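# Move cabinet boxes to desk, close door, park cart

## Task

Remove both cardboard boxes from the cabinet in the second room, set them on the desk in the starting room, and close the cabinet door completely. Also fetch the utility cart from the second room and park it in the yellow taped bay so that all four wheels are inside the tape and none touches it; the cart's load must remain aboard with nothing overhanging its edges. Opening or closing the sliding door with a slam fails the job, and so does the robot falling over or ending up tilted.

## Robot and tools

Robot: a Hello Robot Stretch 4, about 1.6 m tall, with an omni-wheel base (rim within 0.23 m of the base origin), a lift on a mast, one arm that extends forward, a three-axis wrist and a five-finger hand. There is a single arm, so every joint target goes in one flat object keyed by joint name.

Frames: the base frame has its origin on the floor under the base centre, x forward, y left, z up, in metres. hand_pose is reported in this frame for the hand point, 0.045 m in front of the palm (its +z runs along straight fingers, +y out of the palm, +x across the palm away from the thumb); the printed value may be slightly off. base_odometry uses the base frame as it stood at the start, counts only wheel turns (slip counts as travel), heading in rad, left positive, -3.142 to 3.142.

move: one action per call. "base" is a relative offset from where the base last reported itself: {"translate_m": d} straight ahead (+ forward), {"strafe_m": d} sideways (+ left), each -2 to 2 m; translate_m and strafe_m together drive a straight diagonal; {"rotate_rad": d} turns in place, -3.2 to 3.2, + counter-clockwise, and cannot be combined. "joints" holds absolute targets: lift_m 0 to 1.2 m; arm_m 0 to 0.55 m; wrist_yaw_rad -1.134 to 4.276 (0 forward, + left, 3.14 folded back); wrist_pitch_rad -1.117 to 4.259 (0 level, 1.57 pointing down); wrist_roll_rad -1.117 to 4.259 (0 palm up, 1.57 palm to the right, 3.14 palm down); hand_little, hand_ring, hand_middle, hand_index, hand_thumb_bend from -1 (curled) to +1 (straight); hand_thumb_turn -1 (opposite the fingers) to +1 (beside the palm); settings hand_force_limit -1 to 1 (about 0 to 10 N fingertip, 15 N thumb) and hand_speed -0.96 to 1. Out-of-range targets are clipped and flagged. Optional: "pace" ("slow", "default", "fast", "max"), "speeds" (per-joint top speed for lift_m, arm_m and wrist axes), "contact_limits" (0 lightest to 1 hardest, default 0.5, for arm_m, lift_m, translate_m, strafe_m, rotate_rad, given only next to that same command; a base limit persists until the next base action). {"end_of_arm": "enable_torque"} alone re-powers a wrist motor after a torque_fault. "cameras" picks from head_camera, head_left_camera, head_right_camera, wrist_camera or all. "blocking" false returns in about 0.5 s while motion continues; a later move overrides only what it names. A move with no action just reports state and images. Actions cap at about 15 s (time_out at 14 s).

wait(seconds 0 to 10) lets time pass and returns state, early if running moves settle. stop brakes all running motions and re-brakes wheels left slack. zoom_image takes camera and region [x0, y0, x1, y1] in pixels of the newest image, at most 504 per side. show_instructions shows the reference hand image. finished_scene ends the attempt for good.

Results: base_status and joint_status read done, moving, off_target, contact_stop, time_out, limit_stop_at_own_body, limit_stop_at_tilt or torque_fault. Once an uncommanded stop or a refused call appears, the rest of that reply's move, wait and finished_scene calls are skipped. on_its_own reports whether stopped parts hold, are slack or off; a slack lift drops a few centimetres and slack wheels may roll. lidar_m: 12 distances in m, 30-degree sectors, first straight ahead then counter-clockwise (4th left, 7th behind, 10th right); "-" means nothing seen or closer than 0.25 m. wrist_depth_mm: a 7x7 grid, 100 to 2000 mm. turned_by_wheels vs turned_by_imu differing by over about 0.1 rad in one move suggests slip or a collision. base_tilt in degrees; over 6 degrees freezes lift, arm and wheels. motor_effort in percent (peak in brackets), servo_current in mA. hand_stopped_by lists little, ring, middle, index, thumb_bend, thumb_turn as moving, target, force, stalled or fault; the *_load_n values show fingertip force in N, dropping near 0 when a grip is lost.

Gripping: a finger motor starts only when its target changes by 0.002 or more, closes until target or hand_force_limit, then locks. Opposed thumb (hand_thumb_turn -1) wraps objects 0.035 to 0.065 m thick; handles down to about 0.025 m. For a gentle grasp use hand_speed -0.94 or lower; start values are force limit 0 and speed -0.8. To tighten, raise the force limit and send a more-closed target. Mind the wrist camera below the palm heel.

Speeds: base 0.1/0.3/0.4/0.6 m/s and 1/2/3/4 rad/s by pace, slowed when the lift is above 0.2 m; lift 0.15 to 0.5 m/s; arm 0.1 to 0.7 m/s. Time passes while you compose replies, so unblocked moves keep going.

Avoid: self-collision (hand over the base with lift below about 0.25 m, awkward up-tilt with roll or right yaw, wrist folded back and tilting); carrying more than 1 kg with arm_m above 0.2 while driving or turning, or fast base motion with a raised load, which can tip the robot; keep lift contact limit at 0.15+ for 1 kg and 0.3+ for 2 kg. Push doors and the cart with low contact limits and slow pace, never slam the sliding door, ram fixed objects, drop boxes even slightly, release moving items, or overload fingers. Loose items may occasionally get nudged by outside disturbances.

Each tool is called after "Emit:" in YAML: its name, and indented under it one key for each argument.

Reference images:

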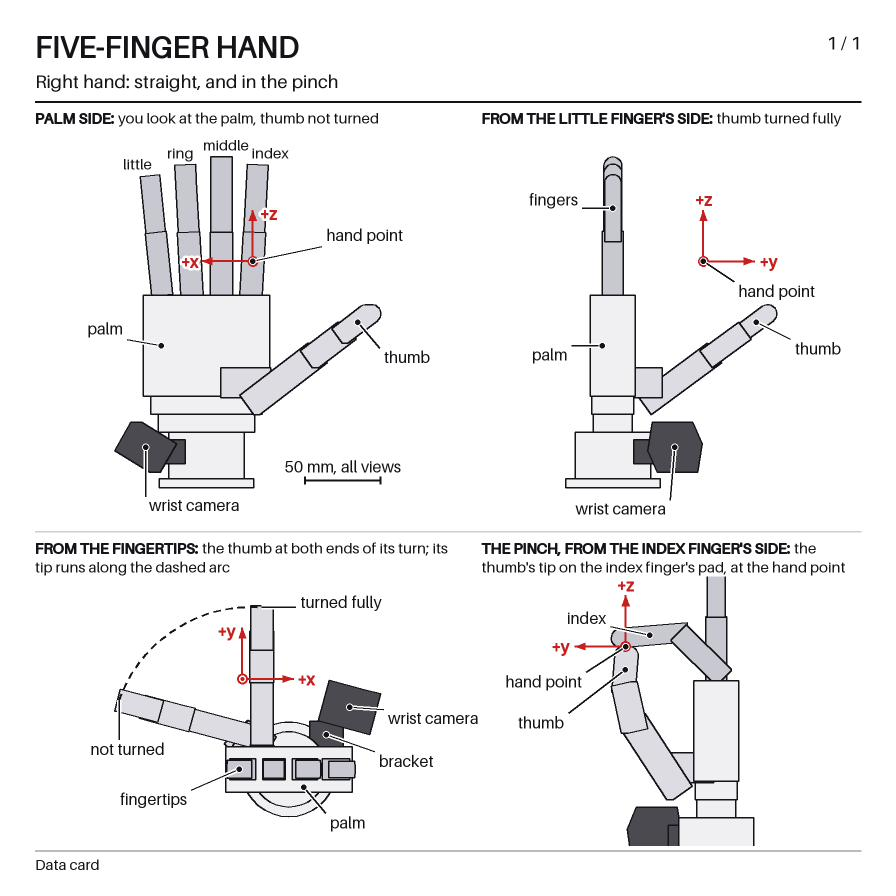

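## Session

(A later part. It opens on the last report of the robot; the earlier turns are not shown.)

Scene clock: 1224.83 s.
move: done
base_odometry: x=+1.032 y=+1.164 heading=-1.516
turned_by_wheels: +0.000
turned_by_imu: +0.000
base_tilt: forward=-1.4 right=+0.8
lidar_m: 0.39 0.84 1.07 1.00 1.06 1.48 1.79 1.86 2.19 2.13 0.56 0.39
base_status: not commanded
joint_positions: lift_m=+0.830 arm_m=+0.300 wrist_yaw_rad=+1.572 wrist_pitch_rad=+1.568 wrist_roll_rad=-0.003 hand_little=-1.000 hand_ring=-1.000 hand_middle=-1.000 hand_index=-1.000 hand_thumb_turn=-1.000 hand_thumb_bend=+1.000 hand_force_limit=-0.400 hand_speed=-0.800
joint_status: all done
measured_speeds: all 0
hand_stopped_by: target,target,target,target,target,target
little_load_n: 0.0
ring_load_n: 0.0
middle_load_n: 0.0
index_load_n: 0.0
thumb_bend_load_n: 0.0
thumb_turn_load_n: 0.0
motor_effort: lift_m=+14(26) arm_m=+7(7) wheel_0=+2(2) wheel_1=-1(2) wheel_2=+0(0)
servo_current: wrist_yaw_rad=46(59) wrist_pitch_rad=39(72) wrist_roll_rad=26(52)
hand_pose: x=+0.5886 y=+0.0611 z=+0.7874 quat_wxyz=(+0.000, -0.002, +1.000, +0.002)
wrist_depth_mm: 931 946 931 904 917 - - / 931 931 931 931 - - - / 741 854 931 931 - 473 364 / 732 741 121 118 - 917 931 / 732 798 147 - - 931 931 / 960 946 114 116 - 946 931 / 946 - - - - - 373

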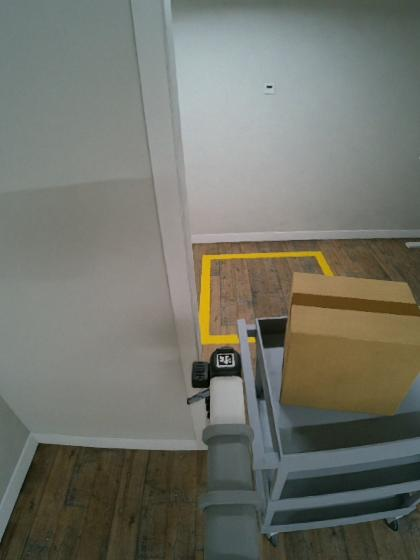

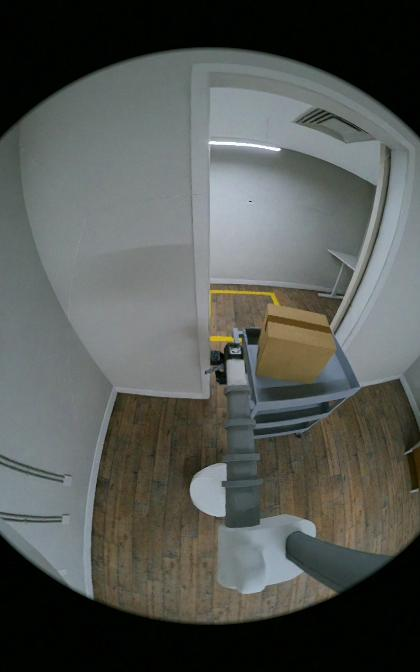

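Emit:
move:
  base: {"strafe_m": -0.05}
  pace: "slow"
  contact_limits: {"strafe_m": 0.9}
  cameras: ["head_camera"]

Emit:
zoom_image:
  camera: "head_camera"
  region: [120, 220, 420, 560]

Scene clock: 1227.63 s.
move: done
base_odometry: x=+0.983 y=+1.161 heading=-1.514
turned_by_wheels: +0.002
turned_by_imu: +0.004
base_tilt: forward=-1.4 right=+0.7
lidar_m: 0.39 0.85 1.12 1.07 1.12 1.57 1.78 1.85 2.16 2.11 0.56 0.40
base_status: done
joint_positions: lift_m=+0.830 arm_m=+0.300 wrist_yaw_rad=+1.573 wrist_pitch_rad=+1.567 wrist_roll_rad=-0.003 hand_little=-1.000 hand_ring=-1.000 hand_middle=-1.000 hand_index=-1.000 hand_thumb_turn=-1.000 hand_thumb_bend=+1.000 hand_force_limit=-0.400 hand_speed=-0.800
joint_status: not commanded
measured_speeds: all 0
hand_stopped_by: target,target,target,target,target,target
little_load_n: 0.0
ring_load_n: 0.0
middle_load_n: 0.0
index_load_n: 0.0
thumb_bend_load_n: 0.0
thumb_turn_load_n: 0.0
motor_effort: lift_m=+15(15) arm_m=+7(7) wheel_0=+13(15) wheel_1=+4(5) wheel_2=+6(8)
servo_current: wrist_yaw_rad=59(59) wrist_pitch_rad=39(72) wrist_roll_rad=33(52)
contact_limits: strafe_m 0.9
hand_pose: x=+0.5885 y=+0.0614 z=+0.7875 quat_wxyz=(+0.000, -0.002, +1.000, +0.002)
wrist_depth_mm: 931 931 931 931 917 - - / 931 946 931 931 - - 373 / 723 866 917 931 - 500 413 / 723 750 121 118 - 931 904 / 741 809 147 - - 931 946 / 946 931 114 117 - - 917 / 946 - - - - - 368

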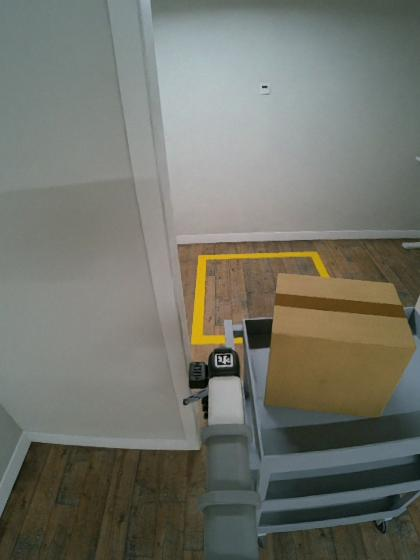

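Scaled by 1.482 from the camera's image (finer frame: 1200x1600).

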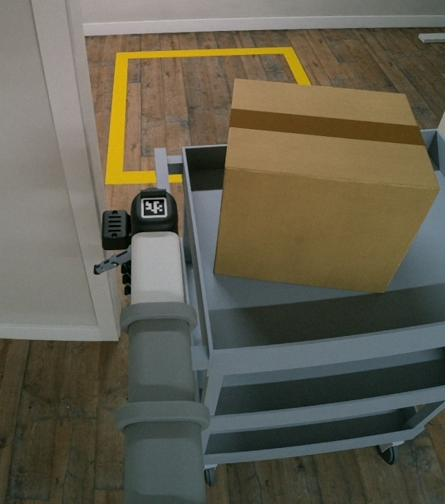

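Emit:
zoom_image:
  camera: "head_camera"
  region: [350, 500, 410, 550]

Emit:
zoom_image:
  camera: "head_camera"
  region: [230, 510, 300, 560]

Scaled by 8.400 from the camera's image (finer frame: 1200x1600).

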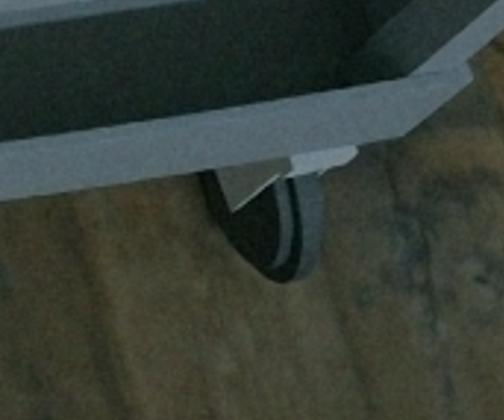

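Scaled by 7.200 from the camera's image (finer frame: 1200x1600).

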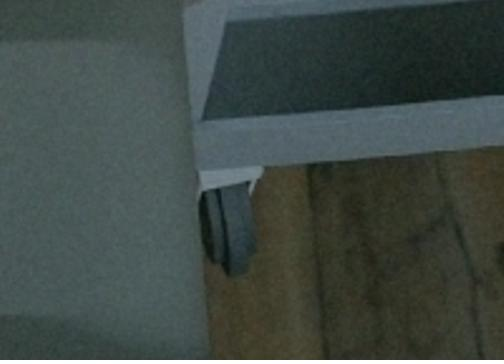

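Emit:
move:
  base: {"strafe_m": 0.05}
  pace: "slow"

Emit:
move:
  joints: {"lift_m": 1.03, "arm_m": 0.0}

Emit:
move:
  joints: {"wrist_pitch_rad": 0.0, "wrist_roll_rad": -1.1}

Emit:
move:
  base: {"strafe_m": -0.51}
  cameras: ["head_camera"]

Emit:
zoom_image:
  camera: "head_camera"
  region: [0, 200, 420, 560]

Scene clock: 1232.40 s.
move: done
base_odometry: x=+1.032 y=+1.164 heading=-1.514
turned_by_wheels: +0.000
turned_by_imu: -0.001
base_tilt: forward=-1.4 right=+0.7
lidar_m: 0.38 0.84 1.05 1.02 1.07 1.49 1.76 1.85 2.21 2.11 0.57 0.39
base_status: done
joint_positions: lift_m=+0.830 arm_m=+0.300 wrist_yaw_rad=+1.572 wrist_pitch_rad=+1.568 wrist_roll_rad=-0.003 hand_little=-1.000 hand_ring=-1.000 hand_middle=-1.000 hand_index=-1.000 hand_thumb_turn=-1.000 hand_thumb_bend=+1.000 hand_force_limit=-0.400 hand_speed=-0.800
joint_status: not commanded
measured_speeds: all 0
hand_stopped_by: target,target,target,target,target,target
little_load_n: 0.0
ring_load_n: 0.0
middle_load_n: 0.0
index_load_n: 0.0
thumb_bend_load_n: 0.0
thumb_turn_load_n: 0.0
motor_effort: lift_m=+15(15) arm_m=+7(7) wheel_0=-1(12) wheel_1=+1(8) wheel_2=-1(10)
servo_current: wrist_yaw_rad=52(65) wrist_pitch_rad=52(72) wrist_roll_rad=39(59)
hand_pose: x=+0.5885 y=+0.0611 z=+0.7874 quat_wxyz=(+0.000, -0.002, +1.000, +0.002)
wrist_depth_mm: 917 931 931 917 904 - - / 917 946 931 946 - - - / 732 809 931 931 - 462 368 / 723 750 121 119 - 917 917 / 741 820 147 - - 931 917 / 960 960 114 116 - 931 917 / 960 - - - - - 404
pictures: none

Scene clock: 1234.40 s.
move: done
base_odometry: x=+1.032 y=+1.164 heading=-1.514
turned_by_wheels: +0.000
turned_by_imu: +0.000
base_tilt: forward=-1.2 right=+0.7
lidar_m: 0.41 0.85 1.07 1.01 1.07 1.46 1.77 1.86 2.22 2.12 0.55 0.39
base_status: not commanded
joint_positions: lift_m=+1.030 arm_m=+0.000 wrist_yaw_rad=+1.572 wrist_pitch_rad=+1.568 wrist_roll_rad=-0.003 hand_little=-1.000 hand_ring=-1.000 hand_middle=-1.000 hand_index=-1.000 hand_thumb_turn=-1.000 hand_thumb_bend=+1.000 hand_force_limit=-0.400 hand_speed=-0.800
joint_status: all done
measured_speeds: all 0
hand_stopped_by: target,target,target,target,target,target
little_load_n: 0.0
ring_load_n: 0.0
middle_load_n: 0.0
index_load_n: 0.0
thumb_bend_load_n: 0.0
thumb_turn_load_n: 0.0
motor_effort: lift_m=+26(31) arm_m=-7(11) wheel_0=-1(1) wheel_1=+1(1) wheel_2=-1(1)
servo_current: wrist_yaw_rad=52(59) wrist_pitch_rad=59(65) wrist_roll_rad=33(59)
hand_pose: x=+0.2892 y=+0.0611 z=+0.9865 quat_wxyz=(+0.000, -0.002, +1.000, +0.002)
wrist_depth_mm: 1118 1118 1118 1118 1118 1118 - / 1138 1138 1118 1118 - 1098 - / 1138 1118 904 1118 - 1118 - / 1138 1138 121 120 - 1118 1118 / 1160 1160 147 - - 1098 1118 / 1160 1160 114 117 - - - / 1160 - - - - 283 285
pictures: none

Scene clock: 1235.87 s.
move: done
base_odometry: x=+1.032 y=+1.164 heading=-1.514
turned_by_wheels: +0.000
turned_by_imu: +0.000
base_tilt: forward=-1.3 right=+0.8
lidar_m: 0.39 0.83 1.07 1.02 1.07 1.49 1.77 1.86 2.22 2.13 0.55 0.39
base_status: not commanded
joint_positions: lift_m=+1.030 arm_m=+0.000 wrist_yaw_rad=+1.572 wrist_pitch_rad=+0.012 wrist_roll_rad=-1.097 hand_little=-1.000 hand_ring=-1.000 hand_middle=-1.000 hand_index=-1.000 hand_thumb_turn=-1.000 hand_thumb_bend=+1.000 hand_force_limit=-0.400 hand_speed=-0.800
joint_status: all done
measured_speeds: all 0
hand_stopped_by: target,target,target,target,target,target
little_load_n: 0.0
ring_load_n: 0.0
middle_load_n: 0.0
index_load_n: 0.0
thumb_bend_load_n: 0.0
thumb_turn_load_n: -0.5
motor_effort: lift_m=+26(27) arm_m=-7(7) wheel_0=-1(1) wheel_1=+1(1) wheel_2=-1(1)
servo_current: wrist_yaw_rad=46(59) wrist_pitch_rad=72(215) wrist_roll_rad=52(104)
hand_pose: x=+0.2189 y=+0.2221 z=+1.2601 quat_wxyz=(+0.366, -0.371, +0.607, +0.600)
wrist_depth_mm: - - - - - - - / - - - - - - - / - - - - - - - / - - 115 - - - - / - - 146 - - - - / - - 114 116 - - - / - - - - - - -
pictures: none

Scene clock: 1238.90 s.
move: done
base_odometry: x=+0.523 y=+1.135 heading=-1.514
turned_by_wheels: +0.000
turned_by_imu: -0.001
base_tilt: forward=-1.3 right=+0.7
lidar_m: 0.38 0.40 0.56 1.53 1.59 1.83 1.78 1.86 1.68 1.62 1.15 0.42
base_status: done
joint_positions: lift_m=+1.030 arm_m=+0.000 wrist_yaw_rad=+1.572 wrist_pitch_rad=+0.011 wrist_roll_rad=-1.097 hand_little=-1.000 hand_ring=-1.000 hand_middle=-1.000 hand_index=-1.000 hand_thumb_turn=-1.000 hand_thumb_bend=+1.000 hand_force_limit=-0.400 hand_speed=-0.800
joint_status: not commanded
measured_speeds: all 0
hand_stopped_by: target,target,target,target,target,target
little_load_n: 0.0
ring_load_n: 0.0
middle_load_n: 0.0
index_load_n: 0.0
thumb_bend_load_n: 0.0
thumb_turn_load_n: 0.0
motor_effort: lift_m=+26(27) arm_m=-7(7) wheel_0=-1(9) wheel_1=+0(9) wheel_2=+1(6)
servo_current: wrist_yaw_rad=52(59) wrist_pitch_rad=85(91) wrist_roll_rad=33(59)
hand_pose: x=+0.2189 y=+0.2221 z=+1.2602 quat_wxyz=(+0.366, -0.371, +0.607, +0.600)
wrist_depth_mm: - - - - - - 1397 / - - - - - - - / - - - - - - - / - - 115 - - - - / 1464 - 146 - - - - / 1397 - 114 116 - - - / 1308 - - - - - -

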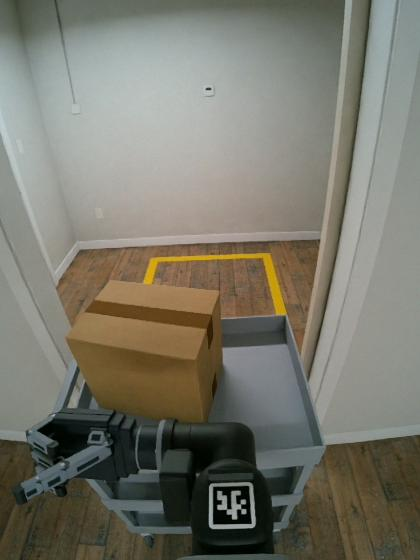

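Scaled by 1.200 from the camera's image (finer frame: 1200x1600).

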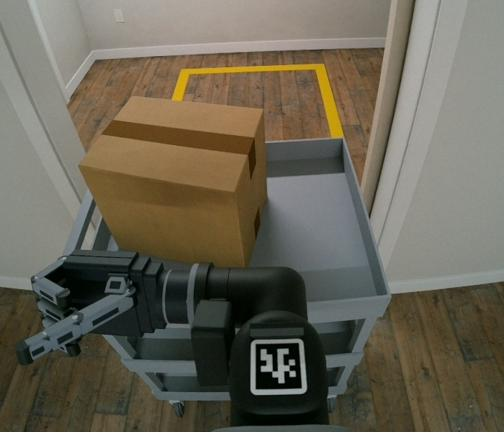

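Emit:
move:
  base: {"strafe_m": 0.03}
  pace: "slow"

Emit:
move:
  joints: {"lift_m": 0.612}

Emit:
move:
  joints: {"arm_m": 0.06}

Emit:
move:
  base: {"translate_m": 0.2}
  pace: "slow"
  contact_limits: {"translate_m": 0.6}
  cameras: ["head_camera"]

Emit:
zoom_image:
  camera: "head_camera"
  region: [0, 200, 420, 560]

Scene clock: 1241.50 s.
move: done
base_odometry: x=+0.553 y=+1.136 heading=-1.514
turned_by_wheels: +0.000
turned_by_imu: +0.001
base_tilt: forward=-1.4 right=+0.8
lidar_m: 0.37 0.40 0.53 1.50 1.56 1.84 1.79 1.87 1.71 1.65 1.14 0.41
base_status: done
joint_positions: lift_m=+1.030 arm_m=+0.000 wrist_yaw_rad=+1.572 wrist_pitch_rad=+0.011 wrist_roll_rad=-1.097 hand_little=-1.000 hand_ring=-1.000 hand_middle=-1.000 hand_index=-1.000 hand_thumb_turn=-1.000 hand_thumb_bend=+1.000 hand_force_limit=-0.400 hand_speed=-0.800
joint_status: not commanded
measured_speeds: all 0
hand_stopped_by: target,target,target,target,target,target
little_load_n: 0.0
ring_load_n: 0.5
middle_load_n: 0.0
index_load_n: 0.0
thumb_bend_load_n: 0.0
thumb_turn_load_n: 0.0
motor_effort: lift_m=+26(26) arm_m=-7(7) wheel_0=+0(5) wheel_1=-2(5) wheel_2=+0(8)
servo_current: wrist_yaw_rad=52(59) wrist_pitch_rad=39(91) wrist_roll_rad=52(59)
hand_pose: x=+0.2189 y=+0.2221 z=+1.2602 quat_wxyz=(+0.366, -0.371, +0.607, +0.600)
wrist_depth_mm: - - - - - - 1366 / - - - - - - - / - - - - - - - / - - 115 - - - - / 1464 - 146 - - - - / 1366 - 114 116 - - - / 1281 - - - - - -
pictures: none

Scene clock: 1244.17 s.
move: done
base_odometry: x=+0.553 y=+1.136 heading=-1.514
turned_by_wheels: +0.000
turned_by_imu: +0.000
base_tilt: forward=-1.3 right=+0.8
lidar_m: 0.37 0.39 0.55 1.50 1.56 1.84 1.78 1.85 1.72 1.65 1.14 0.39
base_status: not commanded
joint_positions: lift_m=+0.612 arm_m=+0.000 wrist_yaw_rad=+1.572 wrist_pitch_rad=+0.011 wrist_roll_rad=-1.097 hand_little=-1.000 hand_ring=-1.000 hand_middle=-1.000 hand_index=-1.000 hand_thumb_turn=-1.000 hand_thumb_bend=+1.000 hand_force_limit=-0.400 hand_speed=-0.800
joint_status: all done
measured_speeds: all 0
hand_stopped_by: target,target,target,target,target,target
little_load_n: 0.0
ring_load_n: 0.0
middle_load_n: 0.0
index_load_n: 0.0
thumb_bend_load_n: 0.0
thumb_turn_load_n: 0.0
motor_effort: lift_m=+15(26) arm_m=-7(7) wheel_0=+0(0) wheel_1=-1(2) wheel_2=+0(0)
servo_current: wrist_yaw_rad=46(59) wrist_pitch_rad=65(98) wrist_roll_rad=39(59)
hand_pose: x=+0.2189 y=+0.2221 z=+0.8432 quat_wxyz=(+0.366, -0.371, +0.606, +0.600)
wrist_depth_mm: 1366 - - - - - - / 1336 - - - - - - / 1255 - - - - - - / 1160 1499 115 - - - - / 1060 1366 146 - - - - / 1008 1229 114 116 - - - / 878 - - - - - -
pictures: none

Scene clock: 1245.23 s.
move: done
base_odometry: x=+0.553 y=+1.136 heading=-1.514
turned_by_wheels: +0.000
turned_by_imu: +0.000
base_tilt: forward=-1.3 right=+0.8
lidar_m: 0.37 0.40 0.54 1.50 1.57 1.83 1.77 1.88 1.71 1.64 1.16 0.40
base_status: not commanded
joint_positions: lift_m=+0.612 arm_m=+0.060 wrist_yaw_rad=+1.572 wrist_pitch_rad=+0.011 wrist_roll_rad=-1.097 hand_little=-1.000 hand_ring=-1.000 hand_middle=-1.000 hand_index=-1.000 hand_thumb_turn=-1.000 hand_thumb_bend=+1.000 hand_force_limit=-0.400 hand_speed=-0.800
joint_status: all done
measured_speeds: all 0
hand_stopped_by: target,target,target,target,target,target
little_load_n: -0.5
ring_load_n: 0.0
middle_load_n: 0.0
index_load_n: 0.0
thumb_bend_load_n: 0.0
thumb_turn_load_n: -0.5
motor_effort: lift_m=+15(15) arm_m=+7(12) wheel_0=+0(0) wheel_1=-1(2) wheel_2=+0(0)
servo_current: wrist_yaw_rad=46(59) wrist_pitch_rad=72(85) wrist_roll_rad=26(59)
hand_pose: x=+0.2782 y=+0.2221 z=+0.8432 quat_wxyz=(+0.366, -0.371, +0.606, +0.600)
wrist_depth_mm: 1397 - - - - - - / 1336 - - - - - - / 1255 - - - - - - / 1160 1464 115 - - - - / 1060 1366 146 - - - - / 976 1229 114 116 - - - / 878 - - - - - -
pictures: none

Scene clock: 1248.53 s.
move: done
base_odometry: x=+0.565 y=+0.937 heading=-1.514
turned_by_wheels: +0.000
turned_by_imu: +0.004
base_tilt: forward=-1.2 right=+0.7
lidar_m: 0.35 0.36 0.46 1.50 1.56 2.04 1.98 2.09 1.69 1.71 0.87 0.37
base_status: done
joint_positions: lift_m=+0.612 arm_m=+0.060 wrist_yaw_rad=+1.575 wrist_pitch_rad=+0.009 wrist_roll_rad=-1.098 hand_little=-1.000 hand_ring=-1.000 hand_middle=-1.000 hand_index=-1.000 hand_thumb_turn=-1.000 hand_thumb_bend=+1.000 hand_force_limit=-0.400 hand_speed=-0.800
joint_status: not commanded
measured_speeds: all 0
hand_stopped_by: target,target,target,target,target,target
little_load_n: 0.0
ring_load_n: 0.0
middle_load_n: 0.0
index_load_n: 0.0
thumb_bend_load_n: 0.0
thumb_turn_load_n: 0.0
motor_effort: lift_m=+15(15) arm_m=+7(8) wheel_0=+2(9) wheel_1=+2(10) wheel_2=-2(17)
servo_current: wrist_yaw_rad=52(65) wrist_pitch_rad=65(91) wrist_roll_rad=59(59)
contact_limits: translate_m 0.6
hand_pose: x=+0.2774 y=+0.2221 z=+0.8436 quat_wxyz=(+0.366, -0.372, +0.605, +0.601)
wrist_depth_mm: 1430 - - - - - - / 1366 - - - - - - / 1281 - - - - - - / 1160 1397 115 - - - - / 1060 1366 146 - - - - / 976 1205 114 116 - 154 - / 891 - - - - 120 -

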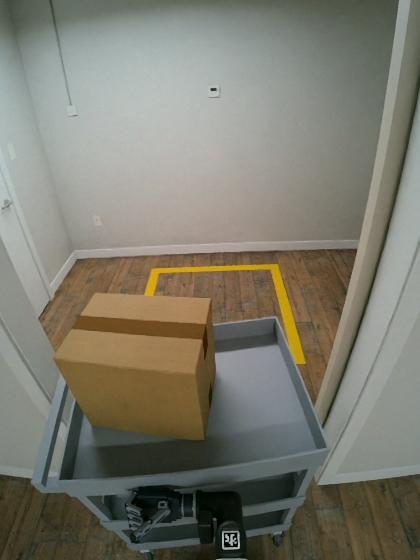

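Scaled by 1.200 from the camera's image (finer frame: 1200x1600).

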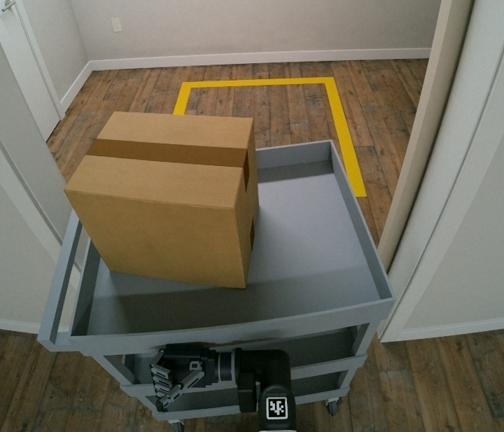

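Emit:
move:
  base: {"translate_m": -0.04}
  pace: "slow"

Emit:
move:
  base: {"strafe_m": 0.1}
  pace: "slow"

Emit:
move:
  base: {"translate_m": 0.14}
  pace: "slow"
  contact_limits: {"translate_m": 0.6}
  cameras: ["head_camera"]

Emit:
zoom_image:
  camera: "head_camera"
  region: [0, 200, 420, 560]

Scene clock: 1252.70 s.
move: done
base_odometry: x=+0.562 y=+0.977 heading=-1.514
turned_by_wheels: +0.000
turned_by_imu: -0.001
base_tilt: forward=-1.4 right=+0.8
lidar_m: 0.38 0.40 0.51 1.49 1.57 1.99 1.94 2.04 1.71 1.69 0.93 0.44
base_status: done
joint_positions: lift_m=+0.612 arm_m=+0.060 wrist_yaw_rad=+1.572 wrist_pitch_rad=+0.009 wrist_roll_rad=-1.098 hand_little=-1.000 hand_ring=-1.000 hand_middle=-1.000 hand_index=-1.000 hand_thumb_turn=-1.000 hand_thumb_bend=+1.000 hand_force_limit=-0.400 hand_speed=-0.800
joint_status: not commanded
measured_speeds: all 0
hand_stopped_by: target,target,target,target,target,target
little_load_n: 0.0
ring_load_n: 0.0
middle_load_n: 0.0
index_load_n: 0.0
thumb_bend_load_n: 0.0
thumb_turn_load_n: -0.5
motor_effort: lift_m=+14(15) arm_m=+7(7) wheel_0=-1(4) wheel_1=-2(4) wheel_2=+0(10)
servo_current: wrist_yaw_rad=52(59) wrist_pitch_rad=59(85) wrist_roll_rad=59(59)
hand_pose: x=+0.2781 y=+0.2220 z=+0.8436 quat_wxyz=(+0.367, -0.371, +0.606, +0.601)
wrist_depth_mm: 1366 - - - - - - / 1308 - - - - - - / 1255 - - - - - - / 1160 1430 115 - - - - / 1060 1366 146 - - - - / 976 1205 114 116 - - - / 878 - - - - - 525
pictures: none

Scene clock: 1254.87 s.
move: done
base_odometry: x=+0.662 y=+0.982 heading=-1.514
turned_by_wheels: +0.000
turned_by_imu: +0.000
base_tilt: forward=-1.5 right=+0.6
lidar_m: 0.38 0.38 0.93 1.40 1.45 1.98 1.92 2.07 1.81 1.78 0.91 0.43
base_status: done
joint_positions: lift_m=+0.612 arm_m=+0.060 wrist_yaw_rad=+1.572 wrist_pitch_rad=+0.009 wrist_roll_rad=-1.098 hand_little=-1.000 hand_ring=-1.000 hand_middle=-1.000 hand_index=-1.000 hand_thumb_turn=-1.000 hand_thumb_bend=+1.000 hand_force_limit=-0.400 hand_speed=-0.800
joint_status: not commanded
measured_speeds: all 0
hand_stopped_by: target,target,target,target,target,target
little_load_n: 0.0
ring_load_n: 0.0
middle_load_n: 0.0
index_load_n: 0.0
thumb_bend_load_n: 0.0
thumb_turn_load_n: 0.0
motor_effort: lift_m=+15(15) arm_m=+7(7) wheel_0=+0(6) wheel_1=+1(5) wheel_2=-1(8)
servo_current: wrist_yaw_rad=46(52) wrist_pitch_rad=52(78) wrist_roll_rad=39(59)
hand_pose: x=+0.2781 y=+0.2220 z=+0.8436 quat_wxyz=(+0.367, -0.371, +0.606, +0.601)
wrist_depth_mm: - - - - - - - / 1281 - - - - - - / 1229 - - - - - - / 1160 - 115 - - - - / 1078 1308 146 - - - - / 991 1205 114 117 - - - / 891 - - - - 148 -
pictures: none

Scene clock: 1257.53 s.
move: done
base_odometry: x=+0.670 y=+0.843 heading=-1.514
turned_by_wheels: +0.000
turned_by_imu: +0.000
base_tilt: forward=-1.2 right=+0.7
lidar_m: 0.36 0.37 0.47 1.39 1.46 2.02 2.08 2.20 1.81 1.97 0.72 0.39
base_status: done
joint_positions: lift_m=+0.612 arm_m=+0.060 wrist_yaw_rad=+1.573 wrist_pitch_rad=+0.009 wrist_roll_rad=-1.099 hand_little=-1.000 hand_ring=-1.000 hand_middle=-1.000 hand_index=-1.000 hand_thumb_turn=-1.000 hand_thumb_bend=+1.000 hand_force_limit=-0.400 hand_speed=-0.800
joint_status: not commanded
measured_speeds: all 0
hand_stopped_by: target,target,target,target,target,target
little_load_n: 0.0
ring_load_n: 0.5
middle_load_n: 0.0
index_load_n: 0.0
thumb_bend_load_n: 0.0
thumb_turn_load_n: -0.5
motor_effort: lift_m=+15(15) arm_m=+7(7) wheel_0=+1(9) wheel_1=+1(8) wheel_2=-1(9)
servo_current: wrist_yaw_rad=46(78) wrist_pitch_rad=59(78) wrist_roll_rad=33(52)
contact_limits: translate_m 0.6
hand_pose: x=+0.2779 y=+0.2220 z=+0.8436 quat_wxyz=(+0.367, -0.371, +0.605, +0.601)
wrist_depth_mm: - - - - - - - / 1255 - - - - - - / 1229 - - - - - - / 1160 - 115 - - - - / 1078 1308 146 - - - - / 991 1182 114 116 - 154 421 / 878 - - - - 120 -

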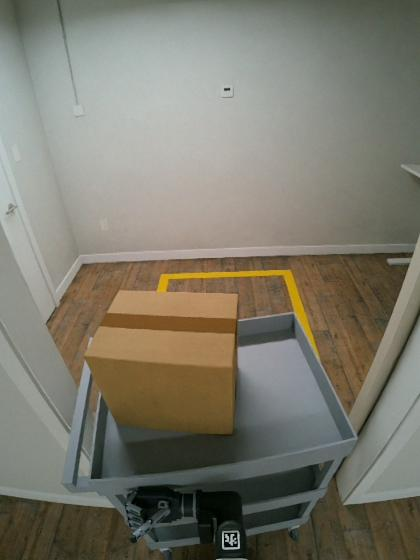

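Scaled by 1.200 from the camera's image (finer frame: 1200x1600).

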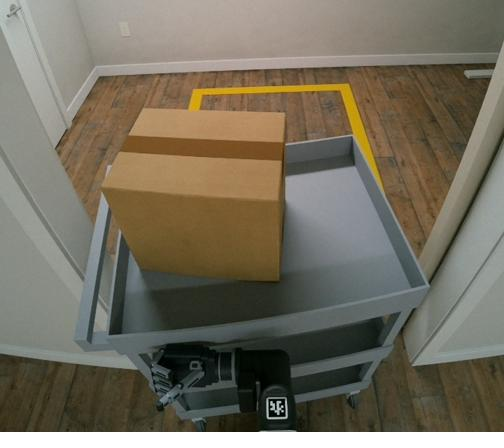

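Emit:
move:
  base: {"translate_m": -0.04}
  pace: "slow"

Emit:
move:
  joints: {"lift_m": 1.03, "arm_m": 0.0}

Emit:
move:
  base: {"strafe_m": 0.44}

Emit:
move:
  joints: {"wrist_pitch_rad": 1.57, "wrist_roll_rad": 0.0}

Emit:
move:
  joints: {"arm_m": 0.14}
  cameras: ["head_camera", "head_left_camera"]

Emit:
zoom_image:
  camera: "head_camera"
  region: [120, 220, 420, 560]

Scene clock: 1264.37 s.
move: done
base_odometry: x=+0.668 y=+0.883 heading=-1.514
turned_by_wheels: +0.000
turned_by_imu: +0.001
base_tilt: forward=-1.4 right=+0.7
lidar_m: 0.40 0.40 0.81 1.38 1.46 2.01 2.03 2.14 1.81 1.83 0.77 0.42
base_status: done
joint_positions: lift_m=+0.612 arm_m=+0.060 wrist_yaw_rad=+1.572 wrist_pitch_rad=+0.009 wrist_roll_rad=-1.099 hand_little=-1.000 hand_ring=-1.000 hand_middle=-1.000 hand_index=-1.000 hand_thumb_turn=-1.000 hand_thumb_bend=+1.000 hand_force_limit=-0.400 hand_speed=-0.800
joint_status: not commanded
measured_speeds: all 0
hand_stopped_by: target,target,target,target,target,target
little_load_n: 0.0
ring_load_n: 0.0
middle_load_n: 0.0
index_load_n: 0.0
thumb_bend_load_n: -0.5
thumb_turn_load_n: 0.0
motor_effort: lift_m=+14(15) arm_m=+7(7) wheel_0=+0(5) wheel_1=+0(5) wheel_2=+1(8)
servo_current: wrist_yaw_rad=59(59) wrist_pitch_rad=59(85) wrist_roll_rad=39(52)
hand_pose: x=+0.2780 y=+0.2220 z=+0.8436 quat_wxyz=(+0.367, -0.371, +0.605, +0.601)
wrist_depth_mm: - - - - - - - / 1281 - - - - - - / 1255 - - - - - - / 1160 - 115 - - - - / 1060 1308 146 - - - - / 991 1205 114 116 - - - / 866 - - - - - 410
pictures: none

Scene clock: 1267.03 s.
move: done
base_odometry: x=+0.668 y=+0.883 heading=-1.514
turned_by_wheels: +0.000
turned_by_imu: +0.000
base_tilt: forward=-1.4 right=+0.7
lidar_m: 0.39 0.40 0.80 1.40 1.45 2.02 2.03 2.15 1.81 1.82 0.77 0.45
base_status: not commanded
joint_positions: lift_m=+1.030 arm_m=+0.000 wrist_yaw_rad=+1.572 wrist_pitch_rad=+0.009 wrist_roll_rad=-1.099 hand_little=-1.000 hand_ring=-1.000 hand_middle=-1.000 hand_index=-1.000 hand_thumb_turn=-1.000 hand_thumb_bend=+1.000 hand_force_limit=-0.400 hand_speed=-0.800
joint_status: all done
measured_speeds: all 0
hand_stopped_by: target,target,target,target,target,target
little_load_n: 0.0
ring_load_n: 0.0
middle_load_n: 0.0
index_load_n: 0.0
thumb_bend_load_n: 0.0
thumb_turn_load_n: -0.5
motor_effort: lift_m=+26(31) arm_m=-7(10) wheel_0=+0(1) wheel_1=+0(1) wheel_2=+1(1)
servo_current: wrist_yaw_rad=59(65) wrist_pitch_rad=78(91) wrist_roll_rad=39(59)
hand_pose: x=+0.2189 y=+0.2220 z=+1.2606 quat_wxyz=(+0.367, -0.371, +0.605, +0.601)
wrist_depth_mm: - - - - - - - / - - - - - - - / - - - - - - - / - - 115 - - - - / - - 146 - - - - / 1336 - 114 117 - - - / 1281 - - - - - 445
pictures: none

Scene clock: 1269.83 s.
move: done
base_odometry: x=+1.107 y=+0.908 heading=-1.513
turned_by_wheels: +0.000
turned_by_imu: +0.001
base_tilt: forward=-1.3 right=+0.8
lidar_m: 0.38 0.57 0.80 0.96 1.00 1.38 2.04 2.11 2.29 2.12 0.58 0.39
base_status: done
joint_positions: lift_m=+1.030 arm_m=+0.000 wrist_yaw_rad=+1.572 wrist_pitch_rad=+0.009 wrist_roll_rad=-1.099 hand_little=-1.000 hand_ring=-1.000 hand_middle=-1.000 hand_index=-1.000 hand_thumb_turn=-1.000 hand_thumb_bend=+1.000 hand_force_limit=-0.400 hand_speed=-0.800
joint_status: not commanded
measured_speeds: all 0
hand_stopped_by: target,target,target,target,target,target
little_load_n: 0.0
ring_load_n: -0.5
middle_load_n: -0.5
index_load_n: 0.0
thumb_bend_load_n: 0.0
thumb_turn_load_n: 0.0
motor_effort: lift_m=+26(27) arm_m=-7(7) wheel_0=+2(9) wheel_1=+0(9) wheel_2=+1(6)
servo_current: wrist_yaw_rad=52(59) wrist_pitch_rad=65(85) wrist_roll_rad=26(59)
hand_pose: x=+0.2189 y=+0.2220 z=+1.2607 quat_wxyz=(+0.367, -0.371, +0.606, +0.601)
wrist_depth_mm: - - - - - - - / - - - - - - - / - - - - - - - / - - 115 - - - - / - - 146 - - - - / - - 114 117 - - - / - - - - - - -
pictures: none

Scene clock: 1271.33 s.
move: done
base_odometry: x=+1.107 y=+0.908 heading=-1.513
turned_by_wheels: +0.000
turned_by_imu: +0.000
base_tilt: forward=-1.3 right=+0.9
lidar_m: 0.36 0.58 0.82 0.96 1.00 1.39 2.03 2.13 2.27 2.14 0.57 0.39
base_status: not commanded
joint_positions: lift_m=+1.030 arm_m=+0.000 wrist_yaw_rad=+1.572 wrist_pitch_rad=+1.568 wrist_roll_rad=-0.003 hand_little=-1.000 hand_ring=-1.000 hand_middle=-1.000 hand_index=-1.000 hand_thumb_turn=-1.000 hand_thumb_bend=+1.000 hand_force_limit=-0.400 hand_speed=-0.800
joint_status: all done
measured_speeds: all 0
hand_stopped_by: target,target,target,target,target,target
little_load_n: 0.0
ring_load_n: 0.0
middle_load_n: 0.0
index_load_n: 0.0
thumb_bend_load_n: 0.0
thumb_turn_load_n: 0.0
motor_effort: lift_m=+26(26) arm_m=-7(7) wheel_0=+2(2) wheel_1=+1(1) wheel_2=+1(1)
servo_current: wrist_yaw_rad=52(65) wrist_pitch_rad=33(98) wrist_roll_rad=46(130)
hand_pose: x=+0.2893 y=+0.0611 z=+0.9866 quat_wxyz=(+0.000, -0.002, +1.000, +0.002)
wrist_depth_mm: 1118 1118 1118 1118 1098 - - / 1118 1118 1118 1138 - - - / 1138 1118 917 1118 - - - / 1138 1138 121 120 - 535 424 / 1182 1118 147 - - 1138 1098 / 1160 1160 114 117 - - - / 1138 - - - - 283 283
pictures: none

Scene clock: 1272.80 s.
move: done
base_odometry: x=+1.107 y=+0.908 heading=-1.513
turned_by_wheels: +0.000
turned_by_imu: +0.000
base_tilt: forward=-1.3 right=+0.8
lidar_m: 0.37 0.58 0.82 0.94 0.99 1.40 2.02 2.12 2.28 2.13 0.59 0.38
base_status: not commanded
joint_positions: lift_m=+1.030 arm_m=+0.140 wrist_yaw_rad=+1.572 wrist_pitch_rad=+1.568 wrist_roll_rad=-0.003 hand_little=-1.000 hand_ring=-1.000 hand_middle=-1.000 hand_index=-1.000 hand_thumb_turn=-1.000 hand_thumb_bend=+1.000 hand_force_limit=-0.400 hand_speed=-0.800
joint_status: all done
measured_speeds: all 0
hand_stopped_by: target,target,target,target,target,target
little_load_n: 0.0
ring_load_n: 0.0
middle_load_n: 0.0
index_load_n: 0.0
thumb_bend_load_n: 0.0
thumb_turn_load_n: 0.0
motor_effort: lift_m=+26(26) arm_m=+7(10) wheel_0=+1(3) wheel_1=+1(1) wheel_2=+1(1)
servo_current: wrist_yaw_rad=52(59) wrist_pitch_rad=59(72) wrist_roll_rad=20(59)
hand_pose: x=+0.4285 y=+0.0611 z=+0.9866 quat_wxyz=(+0.000, -0.002, +1.000, +0.002)
wrist_depth_mm: 1118 1138 1118 1098 - - 259 / 1138 1118 1118 1118 - - 256 / 1138 931 1118 1118 - 287 242 / 1160 917 121 119 - 315 229 / 1138 931 146 - - 1118 1118 / 1138 1138 114 116 - - 294 / 1138 - - - - 282 309

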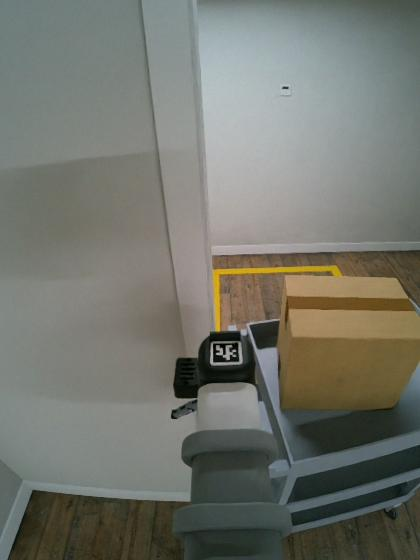

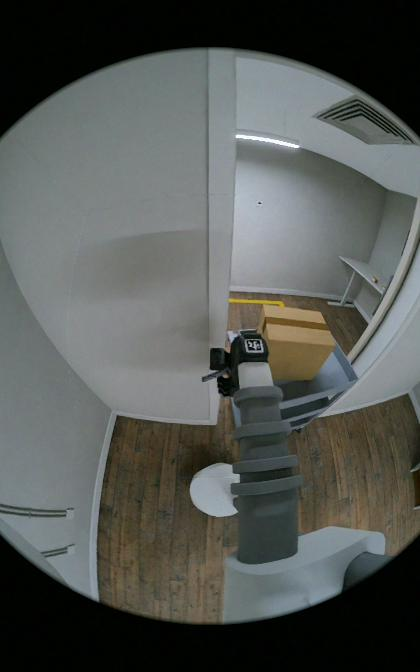

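Scaled by 1.482 from the camera's image (finer frame: 1200x1600).

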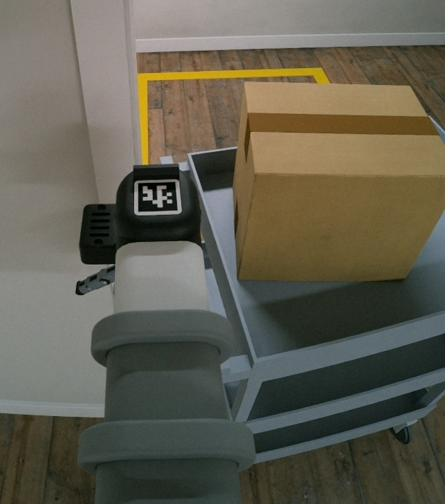

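Emit:
move:
  joints: {"lift_m": 0.83}

Emit:
move:
  base: {"strafe_m": -0.1}
  pace: "slow"
  contact_limits: {"strafe_m": 0.9}
  cameras: ["head_camera"]

Emit:
zoom_image:
  camera: "head_camera"
  region: [120, 220, 420, 560]

Scene clock: 1275.97 s.
move: done
base_odometry: x=+1.107 y=+0.908 heading=-1.513
turned_by_wheels: +0.000
turned_by_imu: +0.000
base_tilt: forward=-1.4 right=+0.7
lidar_m: 0.38 0.58 0.82 0.94 1.01 1.39 2.03 2.13 2.26 2.11 0.58 0.38
base_status: not commanded
joint_positions: lift_m=+0.830 arm_m=+0.140 wrist_yaw_rad=+1.572 wrist_pitch_rad=+1.568 wrist_roll_rad=-0.003 hand_little=-1.000 hand_ring=-1.000 hand_middle=-1.000 hand_index=-1.000 hand_thumb_turn=-1.000 hand_thumb_bend=+1.000 hand_force_limit=-0.400 hand_speed=-0.800
joint_status: all done
measured_speeds: all 0
hand_stopped_by: target,target,target,target,target,target
little_load_n: 0.0
ring_load_n: 0.0
middle_load_n: 0.0
index_load_n: 0.0
thumb_bend_load_n: 0.0
thumb_turn_load_n: 0.0
motor_effort: lift_m=+15(26) arm_m=+7(7) wheel_0=+2(2) wheel_1=+1(1) wheel_2=+1(1)
servo_current: wrist_yaw_rad=52(59) wrist_pitch_rad=59(78) wrist_roll_rad=33(59)
hand_pose: x=+0.4285 y=+0.0611 z=+0.7874 quat_wxyz=(+0.000, -0.002, +1.000, +0.002)
wrist_depth_mm: 931 917 931 931 - - 260 / 931 931 931 917 - - 256 / 946 732 931 946 - 287 242 / 732 723 121 118 - 314 230 / 732 732 147 - - 931 931 / 946 946 114 117 - - - / 960 - - - - - -
pictures: none

Scene clock: 1278.10 s.
move: done
base_odometry: x=+1.008 y=+0.902 heading=-1.513
turned_by_wheels: +0.000
turned_by_imu: -0.001
base_tilt: forward=-1.3 right=+0.7
lidar_m: 0.39 0.57 0.81 1.05 1.11 1.54 2.04 2.13 2.15 2.13 0.70 0.40
base_status: done
joint_positions: lift_m=+0.830 arm_m=+0.140 wrist_yaw_rad=+1.572 wrist_pitch_rad=+1.568 wrist_roll_rad=-0.003 hand_little=-1.000 hand_ring=-1.000 hand_middle=-1.000 hand_index=-1.000 hand_thumb_turn=-1.000 hand_thumb_bend=+1.000 hand_force_limit=-0.400 hand_speed=-0.800
joint_status: not commanded
measured_speeds: all 0
hand_stopped_by: target,target,target,target,target,target
little_load_n: 0.0
ring_load_n: 0.0
middle_load_n: 0.0
index_load_n: 0.0
thumb_bend_load_n: 0.0
thumb_turn_load_n: 0.0
motor_effort: lift_m=+15(15) arm_m=+7(7) wheel_0=+0(16) wheel_1=-2(5) wheel_2=+1(9)
servo_current: wrist_yaw_rad=59(72) wrist_pitch_rad=33(65) wrist_roll_rad=39(59)
contact_limits: strafe_m 0.9
hand_pose: x=+0.4285 y=+0.0612 z=+0.7875 quat_wxyz=(+0.000, -0.002, +1.000, +0.002)
wrist_depth_mm: 917 931 917 917 904 - 243 / 946 917 946 931 - 309 239 / 759 723 946 946 - 421 917 / 732 732 121 118 - 931 917 / 741 732 147 - - - - / 946 931 114 117 - - - / 960 - - - - - -

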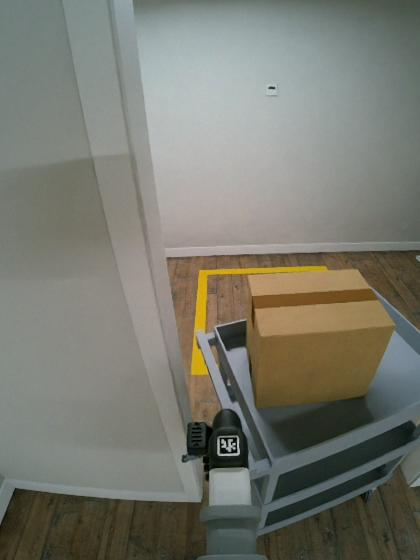

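Scaled by 1.482 from the camera's image (finer frame: 1200x1600).

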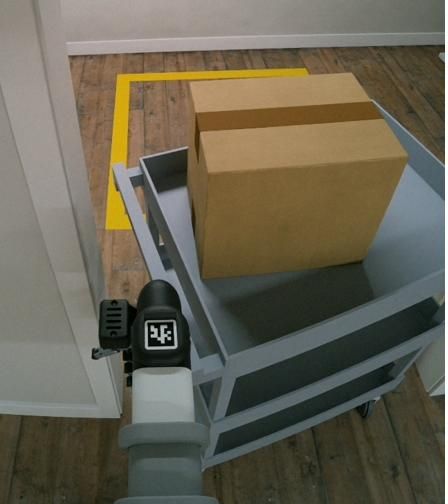

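Emit:
move:
  base: {"strafe_m": 0.04}
  pace: "slow"

Emit:
move:
  joints: {"lift_m": 1.03, "arm_m": 0.0}

Emit:
move:
  joints: {"wrist_pitch_rad": 0.0, "wrist_roll_rad": -1.1}

Emit:
move:
  base: {"strafe_m": -0.265}

Emit:
move:
  joints: {"lift_m": 0.622}

Emit:
move:
  joints: {"arm_m": 0.06}
  cameras: ["head_camera"]

Emit:
zoom_image:
  camera: "head_camera"
  region: [0, 200, 420, 560]

Scene clock: 1282.90 s.
move: done
base_odometry: x=+1.047 y=+0.904 heading=-1.513
turned_by_wheels: +0.000
turned_by_imu: +0.002
base_tilt: forward=-1.3 right=+0.7
lidar_m: 0.38 0.57 0.81 1.02 1.07 1.48 2.04 2.13 2.20 2.12 0.68 0.39
base_status: done
joint_positions: lift_m=+0.830 arm_m=+0.140 wrist_yaw_rad=+1.572 wrist_pitch_rad=+1.568 wrist_roll_rad=-0.003 hand_little=-1.000 hand_ring=-1.000 hand_middle=-1.000 hand_index=-1.000 hand_thumb_turn=-1.000 hand_thumb_bend=+1.000 hand_force_limit=-0.400 hand_speed=-0.800
joint_status: not commanded
measured_speeds: all 0
hand_stopped_by: target,target,target,target,target,target
little_load_n: 0.0
ring_load_n: 0.0
middle_load_n: 0.0
index_load_n: 0.0
thumb_bend_load_n: -0.5
thumb_turn_load_n: 0.0
motor_effort: lift_m=+15(15) arm_m=+7(7) wheel_0=-1(6) wheel_1=+2(5) wheel_2=+1(5)
servo_current: wrist_yaw_rad=52(59) wrist_pitch_rad=59(65) wrist_roll_rad=33(59)
hand_pose: x=+0.4285 y=+0.0611 z=+0.7874 quat_wxyz=(+0.000, -0.002, +1.000, +0.002)
wrist_depth_mm: 946 917 917 917 917 - 265 / 946 931 931 931 - 294 241 / 759 741 931 946 - 330 236 / 732 741 121 118 - 946 917 / 732 741 147 - - - 917 / 960 946 114 116 - - - / 946 - - - - - -
pictures: none

Scene clock: 1284.80 s.
move: done
base_odometry: x=+1.047 y=+0.904 heading=-1.513
turned_by_wheels: +0.000
turned_by_imu: +0.000
base_tilt: forward=-1.4 right=+0.8
lidar_m: 0.37 0.57 0.80 1.02 1.06 1.48 2.03 2.13 2.19 2.13 0.67 0.38
base_status: not commanded
joint_positions: lift_m=+1.030 arm_m=+0.000 wrist_yaw_rad=+1.572 wrist_pitch_rad=+1.568 wrist_roll_rad=-0.003 hand_little=-1.000 hand_ring=-1.000 hand_middle=-1.000 hand_index=-1.000 hand_thumb_turn=-1.000 hand_thumb_bend=+1.000 hand_force_limit=-0.400 hand_speed=-0.800
joint_status: all done
measured_speeds: all 0
hand_stopped_by: target,target,target,target,target,target
little_load_n: 0.5
ring_load_n: 0.0
middle_load_n: 0.0
index_load_n: 0.0
thumb_bend_load_n: 0.0
thumb_turn_load_n: 0.0
motor_effort: lift_m=+26(31) arm_m=-7(10) wheel_0=-1(1) wheel_1=+2(2) wheel_2=+1(1)
servo_current: wrist_yaw_rad=52(65) wrist_pitch_rad=46(78) wrist_roll_rad=46(59)
hand_pose: x=+0.2892 y=+0.0611 z=+0.9865 quat_wxyz=(+0.000, -0.002, +1.000, +0.002)
wrist_depth_mm: 1160 1118 1118 1098 1118 - - / 1118 1138 1118 1118 - - - / 1138 1118 931 1098 - - 427 / 1138 1138 121 118 - 1118 1118 / 1118 1118 147 - - - - / 1160 1138 114 116 - - - / 1138 - - - - 283 283
pictures: none

Scene clock: 1286.27 s.
move: done
base_odometry: x=+1.047 y=+0.904 heading=-1.513
turned_by_wheels: +0.000
turned_by_imu: +0.000
base_tilt: forward=-1.4 right=+0.7
lidar_m: 0.37 0.57 0.79 1.01 1.06 1.48 2.03 2.13 2.20 2.12 0.67 0.38
base_status: not commanded
joint_positions: lift_m=+1.030 arm_m=+0.000 wrist_yaw_rad=+1.572 wrist_pitch_rad=+0.012 wrist_roll_rad=-1.097 hand_little=-1.000 hand_ring=-1.000 hand_middle=-1.000 hand_index=-1.000 hand_thumb_turn=-1.000 hand_thumb_bend=+1.000 hand_force_limit=-0.400 hand_speed=-0.800
joint_status: all done
measured_speeds: all 0
hand_stopped_by: target,target,target,target,target,target
little_load_n: 0.0
ring_load_n: 0.0
middle_load_n: 0.0
index_load_n: 0.0
thumb_bend_load_n: 0.0
thumb_turn_load_n: -0.5
motor_effort: lift_m=+26(27) arm_m=-7(7) wheel_0=-1(2) wheel_1=+2(2) wheel_2=+1(2)
servo_current: wrist_yaw_rad=52(59) wrist_pitch_rad=78(221) wrist_roll_rad=33(117)
hand_pose: x=+0.2190 y=+0.2221 z=+1.2601 quat_wxyz=(+0.366, -0.371, +0.607, +0.600)
wrist_depth_mm: - - - - - - - / - - - - - - - / - - - - - - - / - - 115 - - - - / - - 146 - - - - / - - 114 117 - - - / - - - - - - -
pictures: none

Scene clock: 1288.47 s.
move: done
base_odometry: x=+0.783 y=+0.889 heading=-1.513
turned_by_wheels: +0.000
turned_by_imu: -0.002
base_tilt: forward=-1.2 right=+0.7
lidar_m: 0.38 0.38 0.80 1.27 1.34 1.84 2.05 2.15 1.93 1.93 0.82 0.48
base_status: done
joint_positions: lift_m=+1.030 arm_m=+0.000 wrist_yaw_rad=+1.572 wrist_pitch_rad=+0.011 wrist_roll_rad=-1.097 hand_little=-1.000 hand_ring=-1.000 hand_middle=-1.000 hand_index=-1.000 hand_thumb_turn=-1.000 hand_thumb_bend=+1.000 hand_force_limit=-0.400 hand_speed=-0.800
joint_status: not commanded
measured_speeds: all 0
hand_stopped_by: target,target,target,target,target,target
little_load_n: 0.0
ring_load_n: 0.0
middle_load_n: 0.0
index_load_n: 0.0
thumb_bend_load_n: 0.0
thumb_turn_load_n: 0.0
motor_effort: lift_m=+25(27) arm_m=-7(7) wheel_0=-2(8) wheel_1=+0(9) wheel_2=+0(6)
servo_current: wrist_yaw_rad=52(59) wrist_pitch_rad=65(91) wrist_roll_rad=26(52)
hand_pose: x=+0.2190 y=+0.2221 z=+1.2603 quat_wxyz=(+0.366, -0.371, +0.606, +0.600)
wrist_depth_mm: - - - - - - - / - - - - - - - / - - - - - - - / - - 115 - - - - / - - 146 - - - - / - - 114 117 - - - / 1281 - - - - - -
pictures: none

Scene clock: 1291.10 s.
move: done
base_odometry: x=+0.783 y=+0.889 heading=-1.513
turned_by_wheels: +0.000
turned_by_imu: +0.000
base_tilt: forward=-1.2 right=+0.8
lidar_m: 0.39 0.38 0.78 1.27 1.34 1.86 2.03 2.15 1.91 1.93 0.82 0.46
base_status: not commanded
joint_positions: lift_m=+0.622 arm_m=+0.000 wrist_yaw_rad=+1.572 wrist_pitch_rad=+0.011 wrist_roll_rad=-1.097 hand_little=-1.000 hand_ring=-1.000 hand_middle=-1.000 hand_index=-1.000 hand_thumb_turn=-1.000 hand_thumb_bend=+1.000 hand_force_limit=-0.400 hand_speed=-0.800
joint_status: all done
measured_speeds: all 0
hand_stopped_by: target,target,target,target,target,target
little_load_n: 0.0
ring_load_n: 0.0
middle_load_n: 0.0
index_load_n: 0.0
thumb_bend_load_n: 0.0
thumb_turn_load_n: -0.5
motor_effort: lift_m=+15(22) arm_m=-7(7) wheel_0=-3(3) wheel_1=+0(1) wheel_2=+1(1)
servo_current: wrist_yaw_rad=59(59) wrist_pitch_rad=78(104) wrist_roll_rad=39(59)
hand_pose: x=+0.2190 y=+0.2221 z=+0.8532 quat_wxyz=(+0.366, -0.371, +0.606, +0.600)
wrist_depth_mm: - - - - - - - / - - - - - - - / 1205 - - - - - - / 1160 - 115 - - - - / 1098 - 146 - - - - / 976 1182 114 116 - - - / 904 - - - - - -
pictures: none

Scene clock: 1292.17 s.
move: done
base_odometry: x=+0.783 y=+0.889 heading=-1.513
turned_by_wheels: +0.000
turned_by_imu: +0.000
base_tilt: forward=-1.3 right=+0.8
lidar_m: 0.38 0.38 0.79 1.27 1.35 1.85 2.05 2.16 1.94 1.93 0.84 0.46
base_status: not commanded
joint_positions: lift_m=+0.622 arm_m=+0.060 wrist_yaw_rad=+1.572 wrist_pitch_rad=+0.011 wrist_roll_rad=-1.097 hand_little=-1.000 hand_ring=-1.000 hand_middle=-1.000 hand_index=-1.000 hand_thumb_turn=-1.000 hand_thumb_bend=+1.000 hand_force_limit=-0.400 hand_speed=-0.800
joint_status: all done
measured_speeds: all 0
hand_stopped_by: target,target,target,target,target,target
little_load_n: 0.0
ring_load_n: 0.0
middle_load_n: 0.0
index_load_n: 0.0
thumb_bend_load_n: 0.0
thumb_turn_load_n: -0.5
motor_effort: lift_m=+15(15) arm_m=+7(9) wheel_0=-2(3) wheel_1=+0(1) wheel_2=+0(1)
servo_current: wrist_yaw_rad=52(52) wrist_pitch_rad=65(91) wrist_roll_rad=20(59)
hand_pose: x=+0.2782 y=+0.2221 z=+0.8532 quat_wxyz=(+0.366, -0.371, +0.606, +0.600)
wrist_depth_mm: - - - - - - - / - - - - - - - / 1182 - - - - - - / 1138 - 115 - - - - / 1060 - 146 - - - - / 1008 1205 114 117 - - - / 891 - - - - - -

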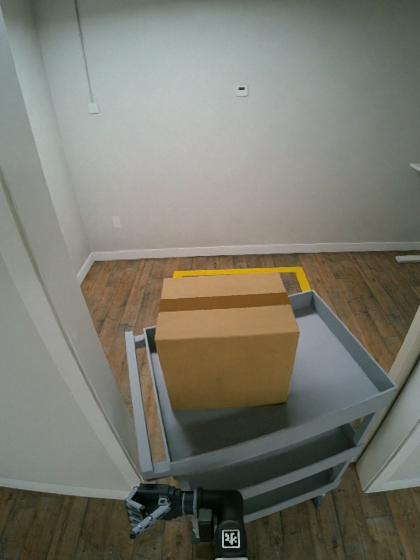

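Scaled by 1.200 from the camera's image (finer frame: 1200x1600).

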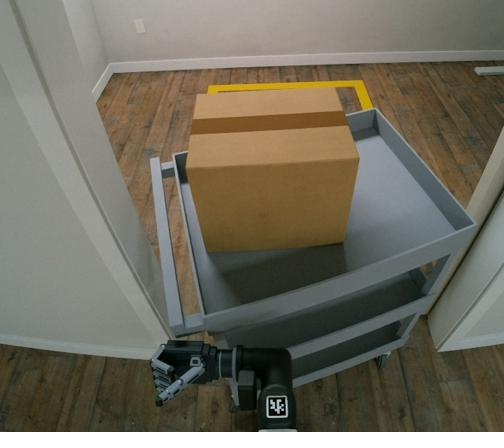

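Emit:
move:
  base: {"translate_m": 0.12}
  pace: "slow"
  contact_limits: {"translate_m": 0.6}
  cameras: ["head_camera"]

Emit:
zoom_image:
  camera: "head_camera"
  region: [0, 200, 420, 560]

Scene clock: 1295.70 s.
move: done
base_odometry: x=+0.790 y=+0.769 heading=-1.513
turned_by_wheels: +0.000
turned_by_imu: +0.002
base_tilt: forward=-1.4 right=+0.8
lidar_m: 0.38 0.37 0.64 1.28 1.33 1.85 2.17 2.27 1.95 1.68 0.74 0.45
base_status: done
joint_positions: lift_m=+0.622 arm_m=+0.060 wrist_yaw_rad=+1.574 wrist_pitch_rad=+0.011 wrist_roll_rad=-1.098 hand_little=-1.000 hand_ring=-1.000 hand_middle=-1.000 hand_index=-1.000 hand_thumb_turn=-1.000 hand_thumb_bend=+1.000 hand_force_limit=-0.400 hand_speed=-0.800
joint_status: not commanded
measured_speeds: all 0
hand_stopped_by: target,target,target,target,target,target
little_load_n: 0.0
ring_load_n: 0.0
middle_load_n: 0.0
index_load_n: 0.0
thumb_bend_load_n: 0.0
thumb_turn_load_n: 0.0
motor_effort: lift_m=+15(15) arm_m=+7(7) wheel_0=+3(11) wheel_1=+4(8) wheel_2=-2(9)
servo_current: wrist_yaw_rad=52(72) wrist_pitch_rad=65(98) wrist_roll_rad=26(65)
contact_limits: translate_m 0.6
hand_pose: x=+0.2776 y=+0.2222 z=+0.8532 quat_wxyz=(+0.366, -0.372, +0.606, +0.601)
wrist_depth_mm: - - - - - - - / - - - - - - - / 1205 - - - - - - / 1160 - 115 - - - - / 1060 - 146 - - - - / 991 1182 114 117 - 310 291 / 891 - - - - 125 -

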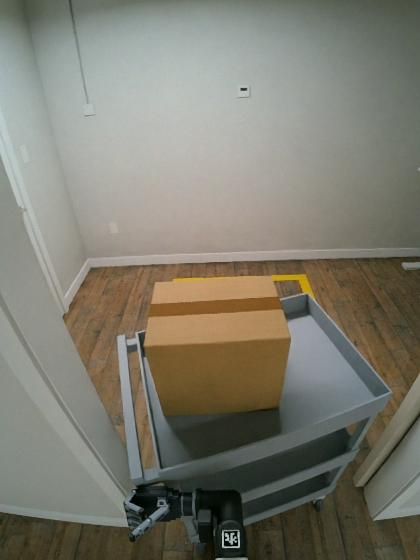

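Scaled by 1.200 from the camera's image (finer frame: 1200x1600).

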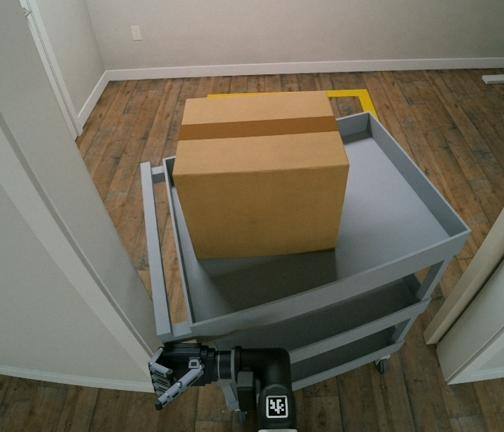

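Emit:
move:
  base: {"translate_m": 0.12}
  pace: "slow"
  contact_limits: {"translate_m": 0.6}
  cameras: ["head_camera"]

Emit:
zoom_image:
  camera: "head_camera"
  region: [0, 200, 420, 560]

Scene clock: 1300.53 s.
move: done
base_odometry: x=+0.797 y=+0.650 heading=-1.513
turned_by_wheels: +0.000
turned_by_imu: +0.000
base_tilt: forward=-1.4 right=+0.7
lidar_m: 0.39 0.38 0.46 1.27 1.35 1.86 2.29 2.40 1.99 1.21 0.69 0.46
base_status: done
joint_positions: lift_m=+0.622 arm_m=+0.060 wrist_yaw_rad=+1.574 wrist_pitch_rad=+0.011 wrist_roll_rad=-1.098 hand_little=-1.000 hand_ring=-1.000 hand_middle=-1.000 hand_index=-1.000 hand_thumb_turn=-1.000 hand_thumb_bend=+1.000 hand_force_limit=-0.400 hand_speed=-0.800
joint_status: not commanded
measured_speeds: all 0
hand_stopped_by: target,target,target,target,target,target
little_load_n: 0.0
ring_load_n: 0.0
middle_load_n: 0.0
index_load_n: 0.0
thumb_bend_load_n: 0.0
thumb_turn_load_n: 0.0
motor_effort: lift_m=+15(15) arm_m=+7(7) wheel_0=+1(7) wheel_1=+1(7) wheel_2=-1(14)
servo_current: wrist_yaw_rad=59(59) wrist_pitch_rad=72(85) wrist_roll_rad=26(59)
contact_limits: translate_m 0.6
hand_pose: x=+0.2777 y=+0.2221 z=+0.8532 quat_wxyz=(+0.366, -0.372, +0.606, +0.600)
wrist_depth_mm: - - - - - - - / - - - - - - - / 1205 - - - - - 282 / 1138 - 115 - - 285 - / 1078 - 146 - - - - / 976 1160 114 116 - - - / 309 - - - - - -

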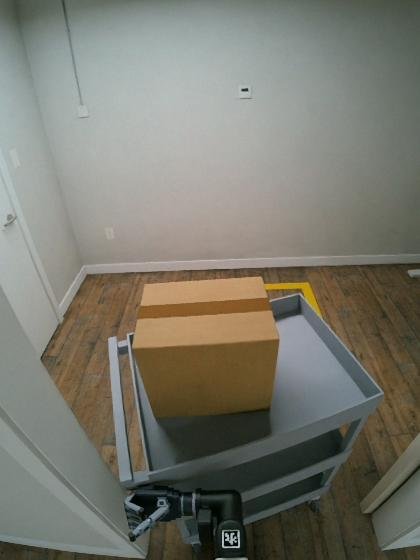

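Scaled by 1.200 from the camera's image (finer frame: 1200x1600).

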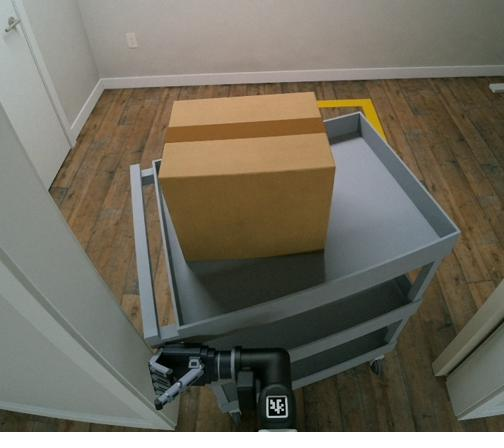

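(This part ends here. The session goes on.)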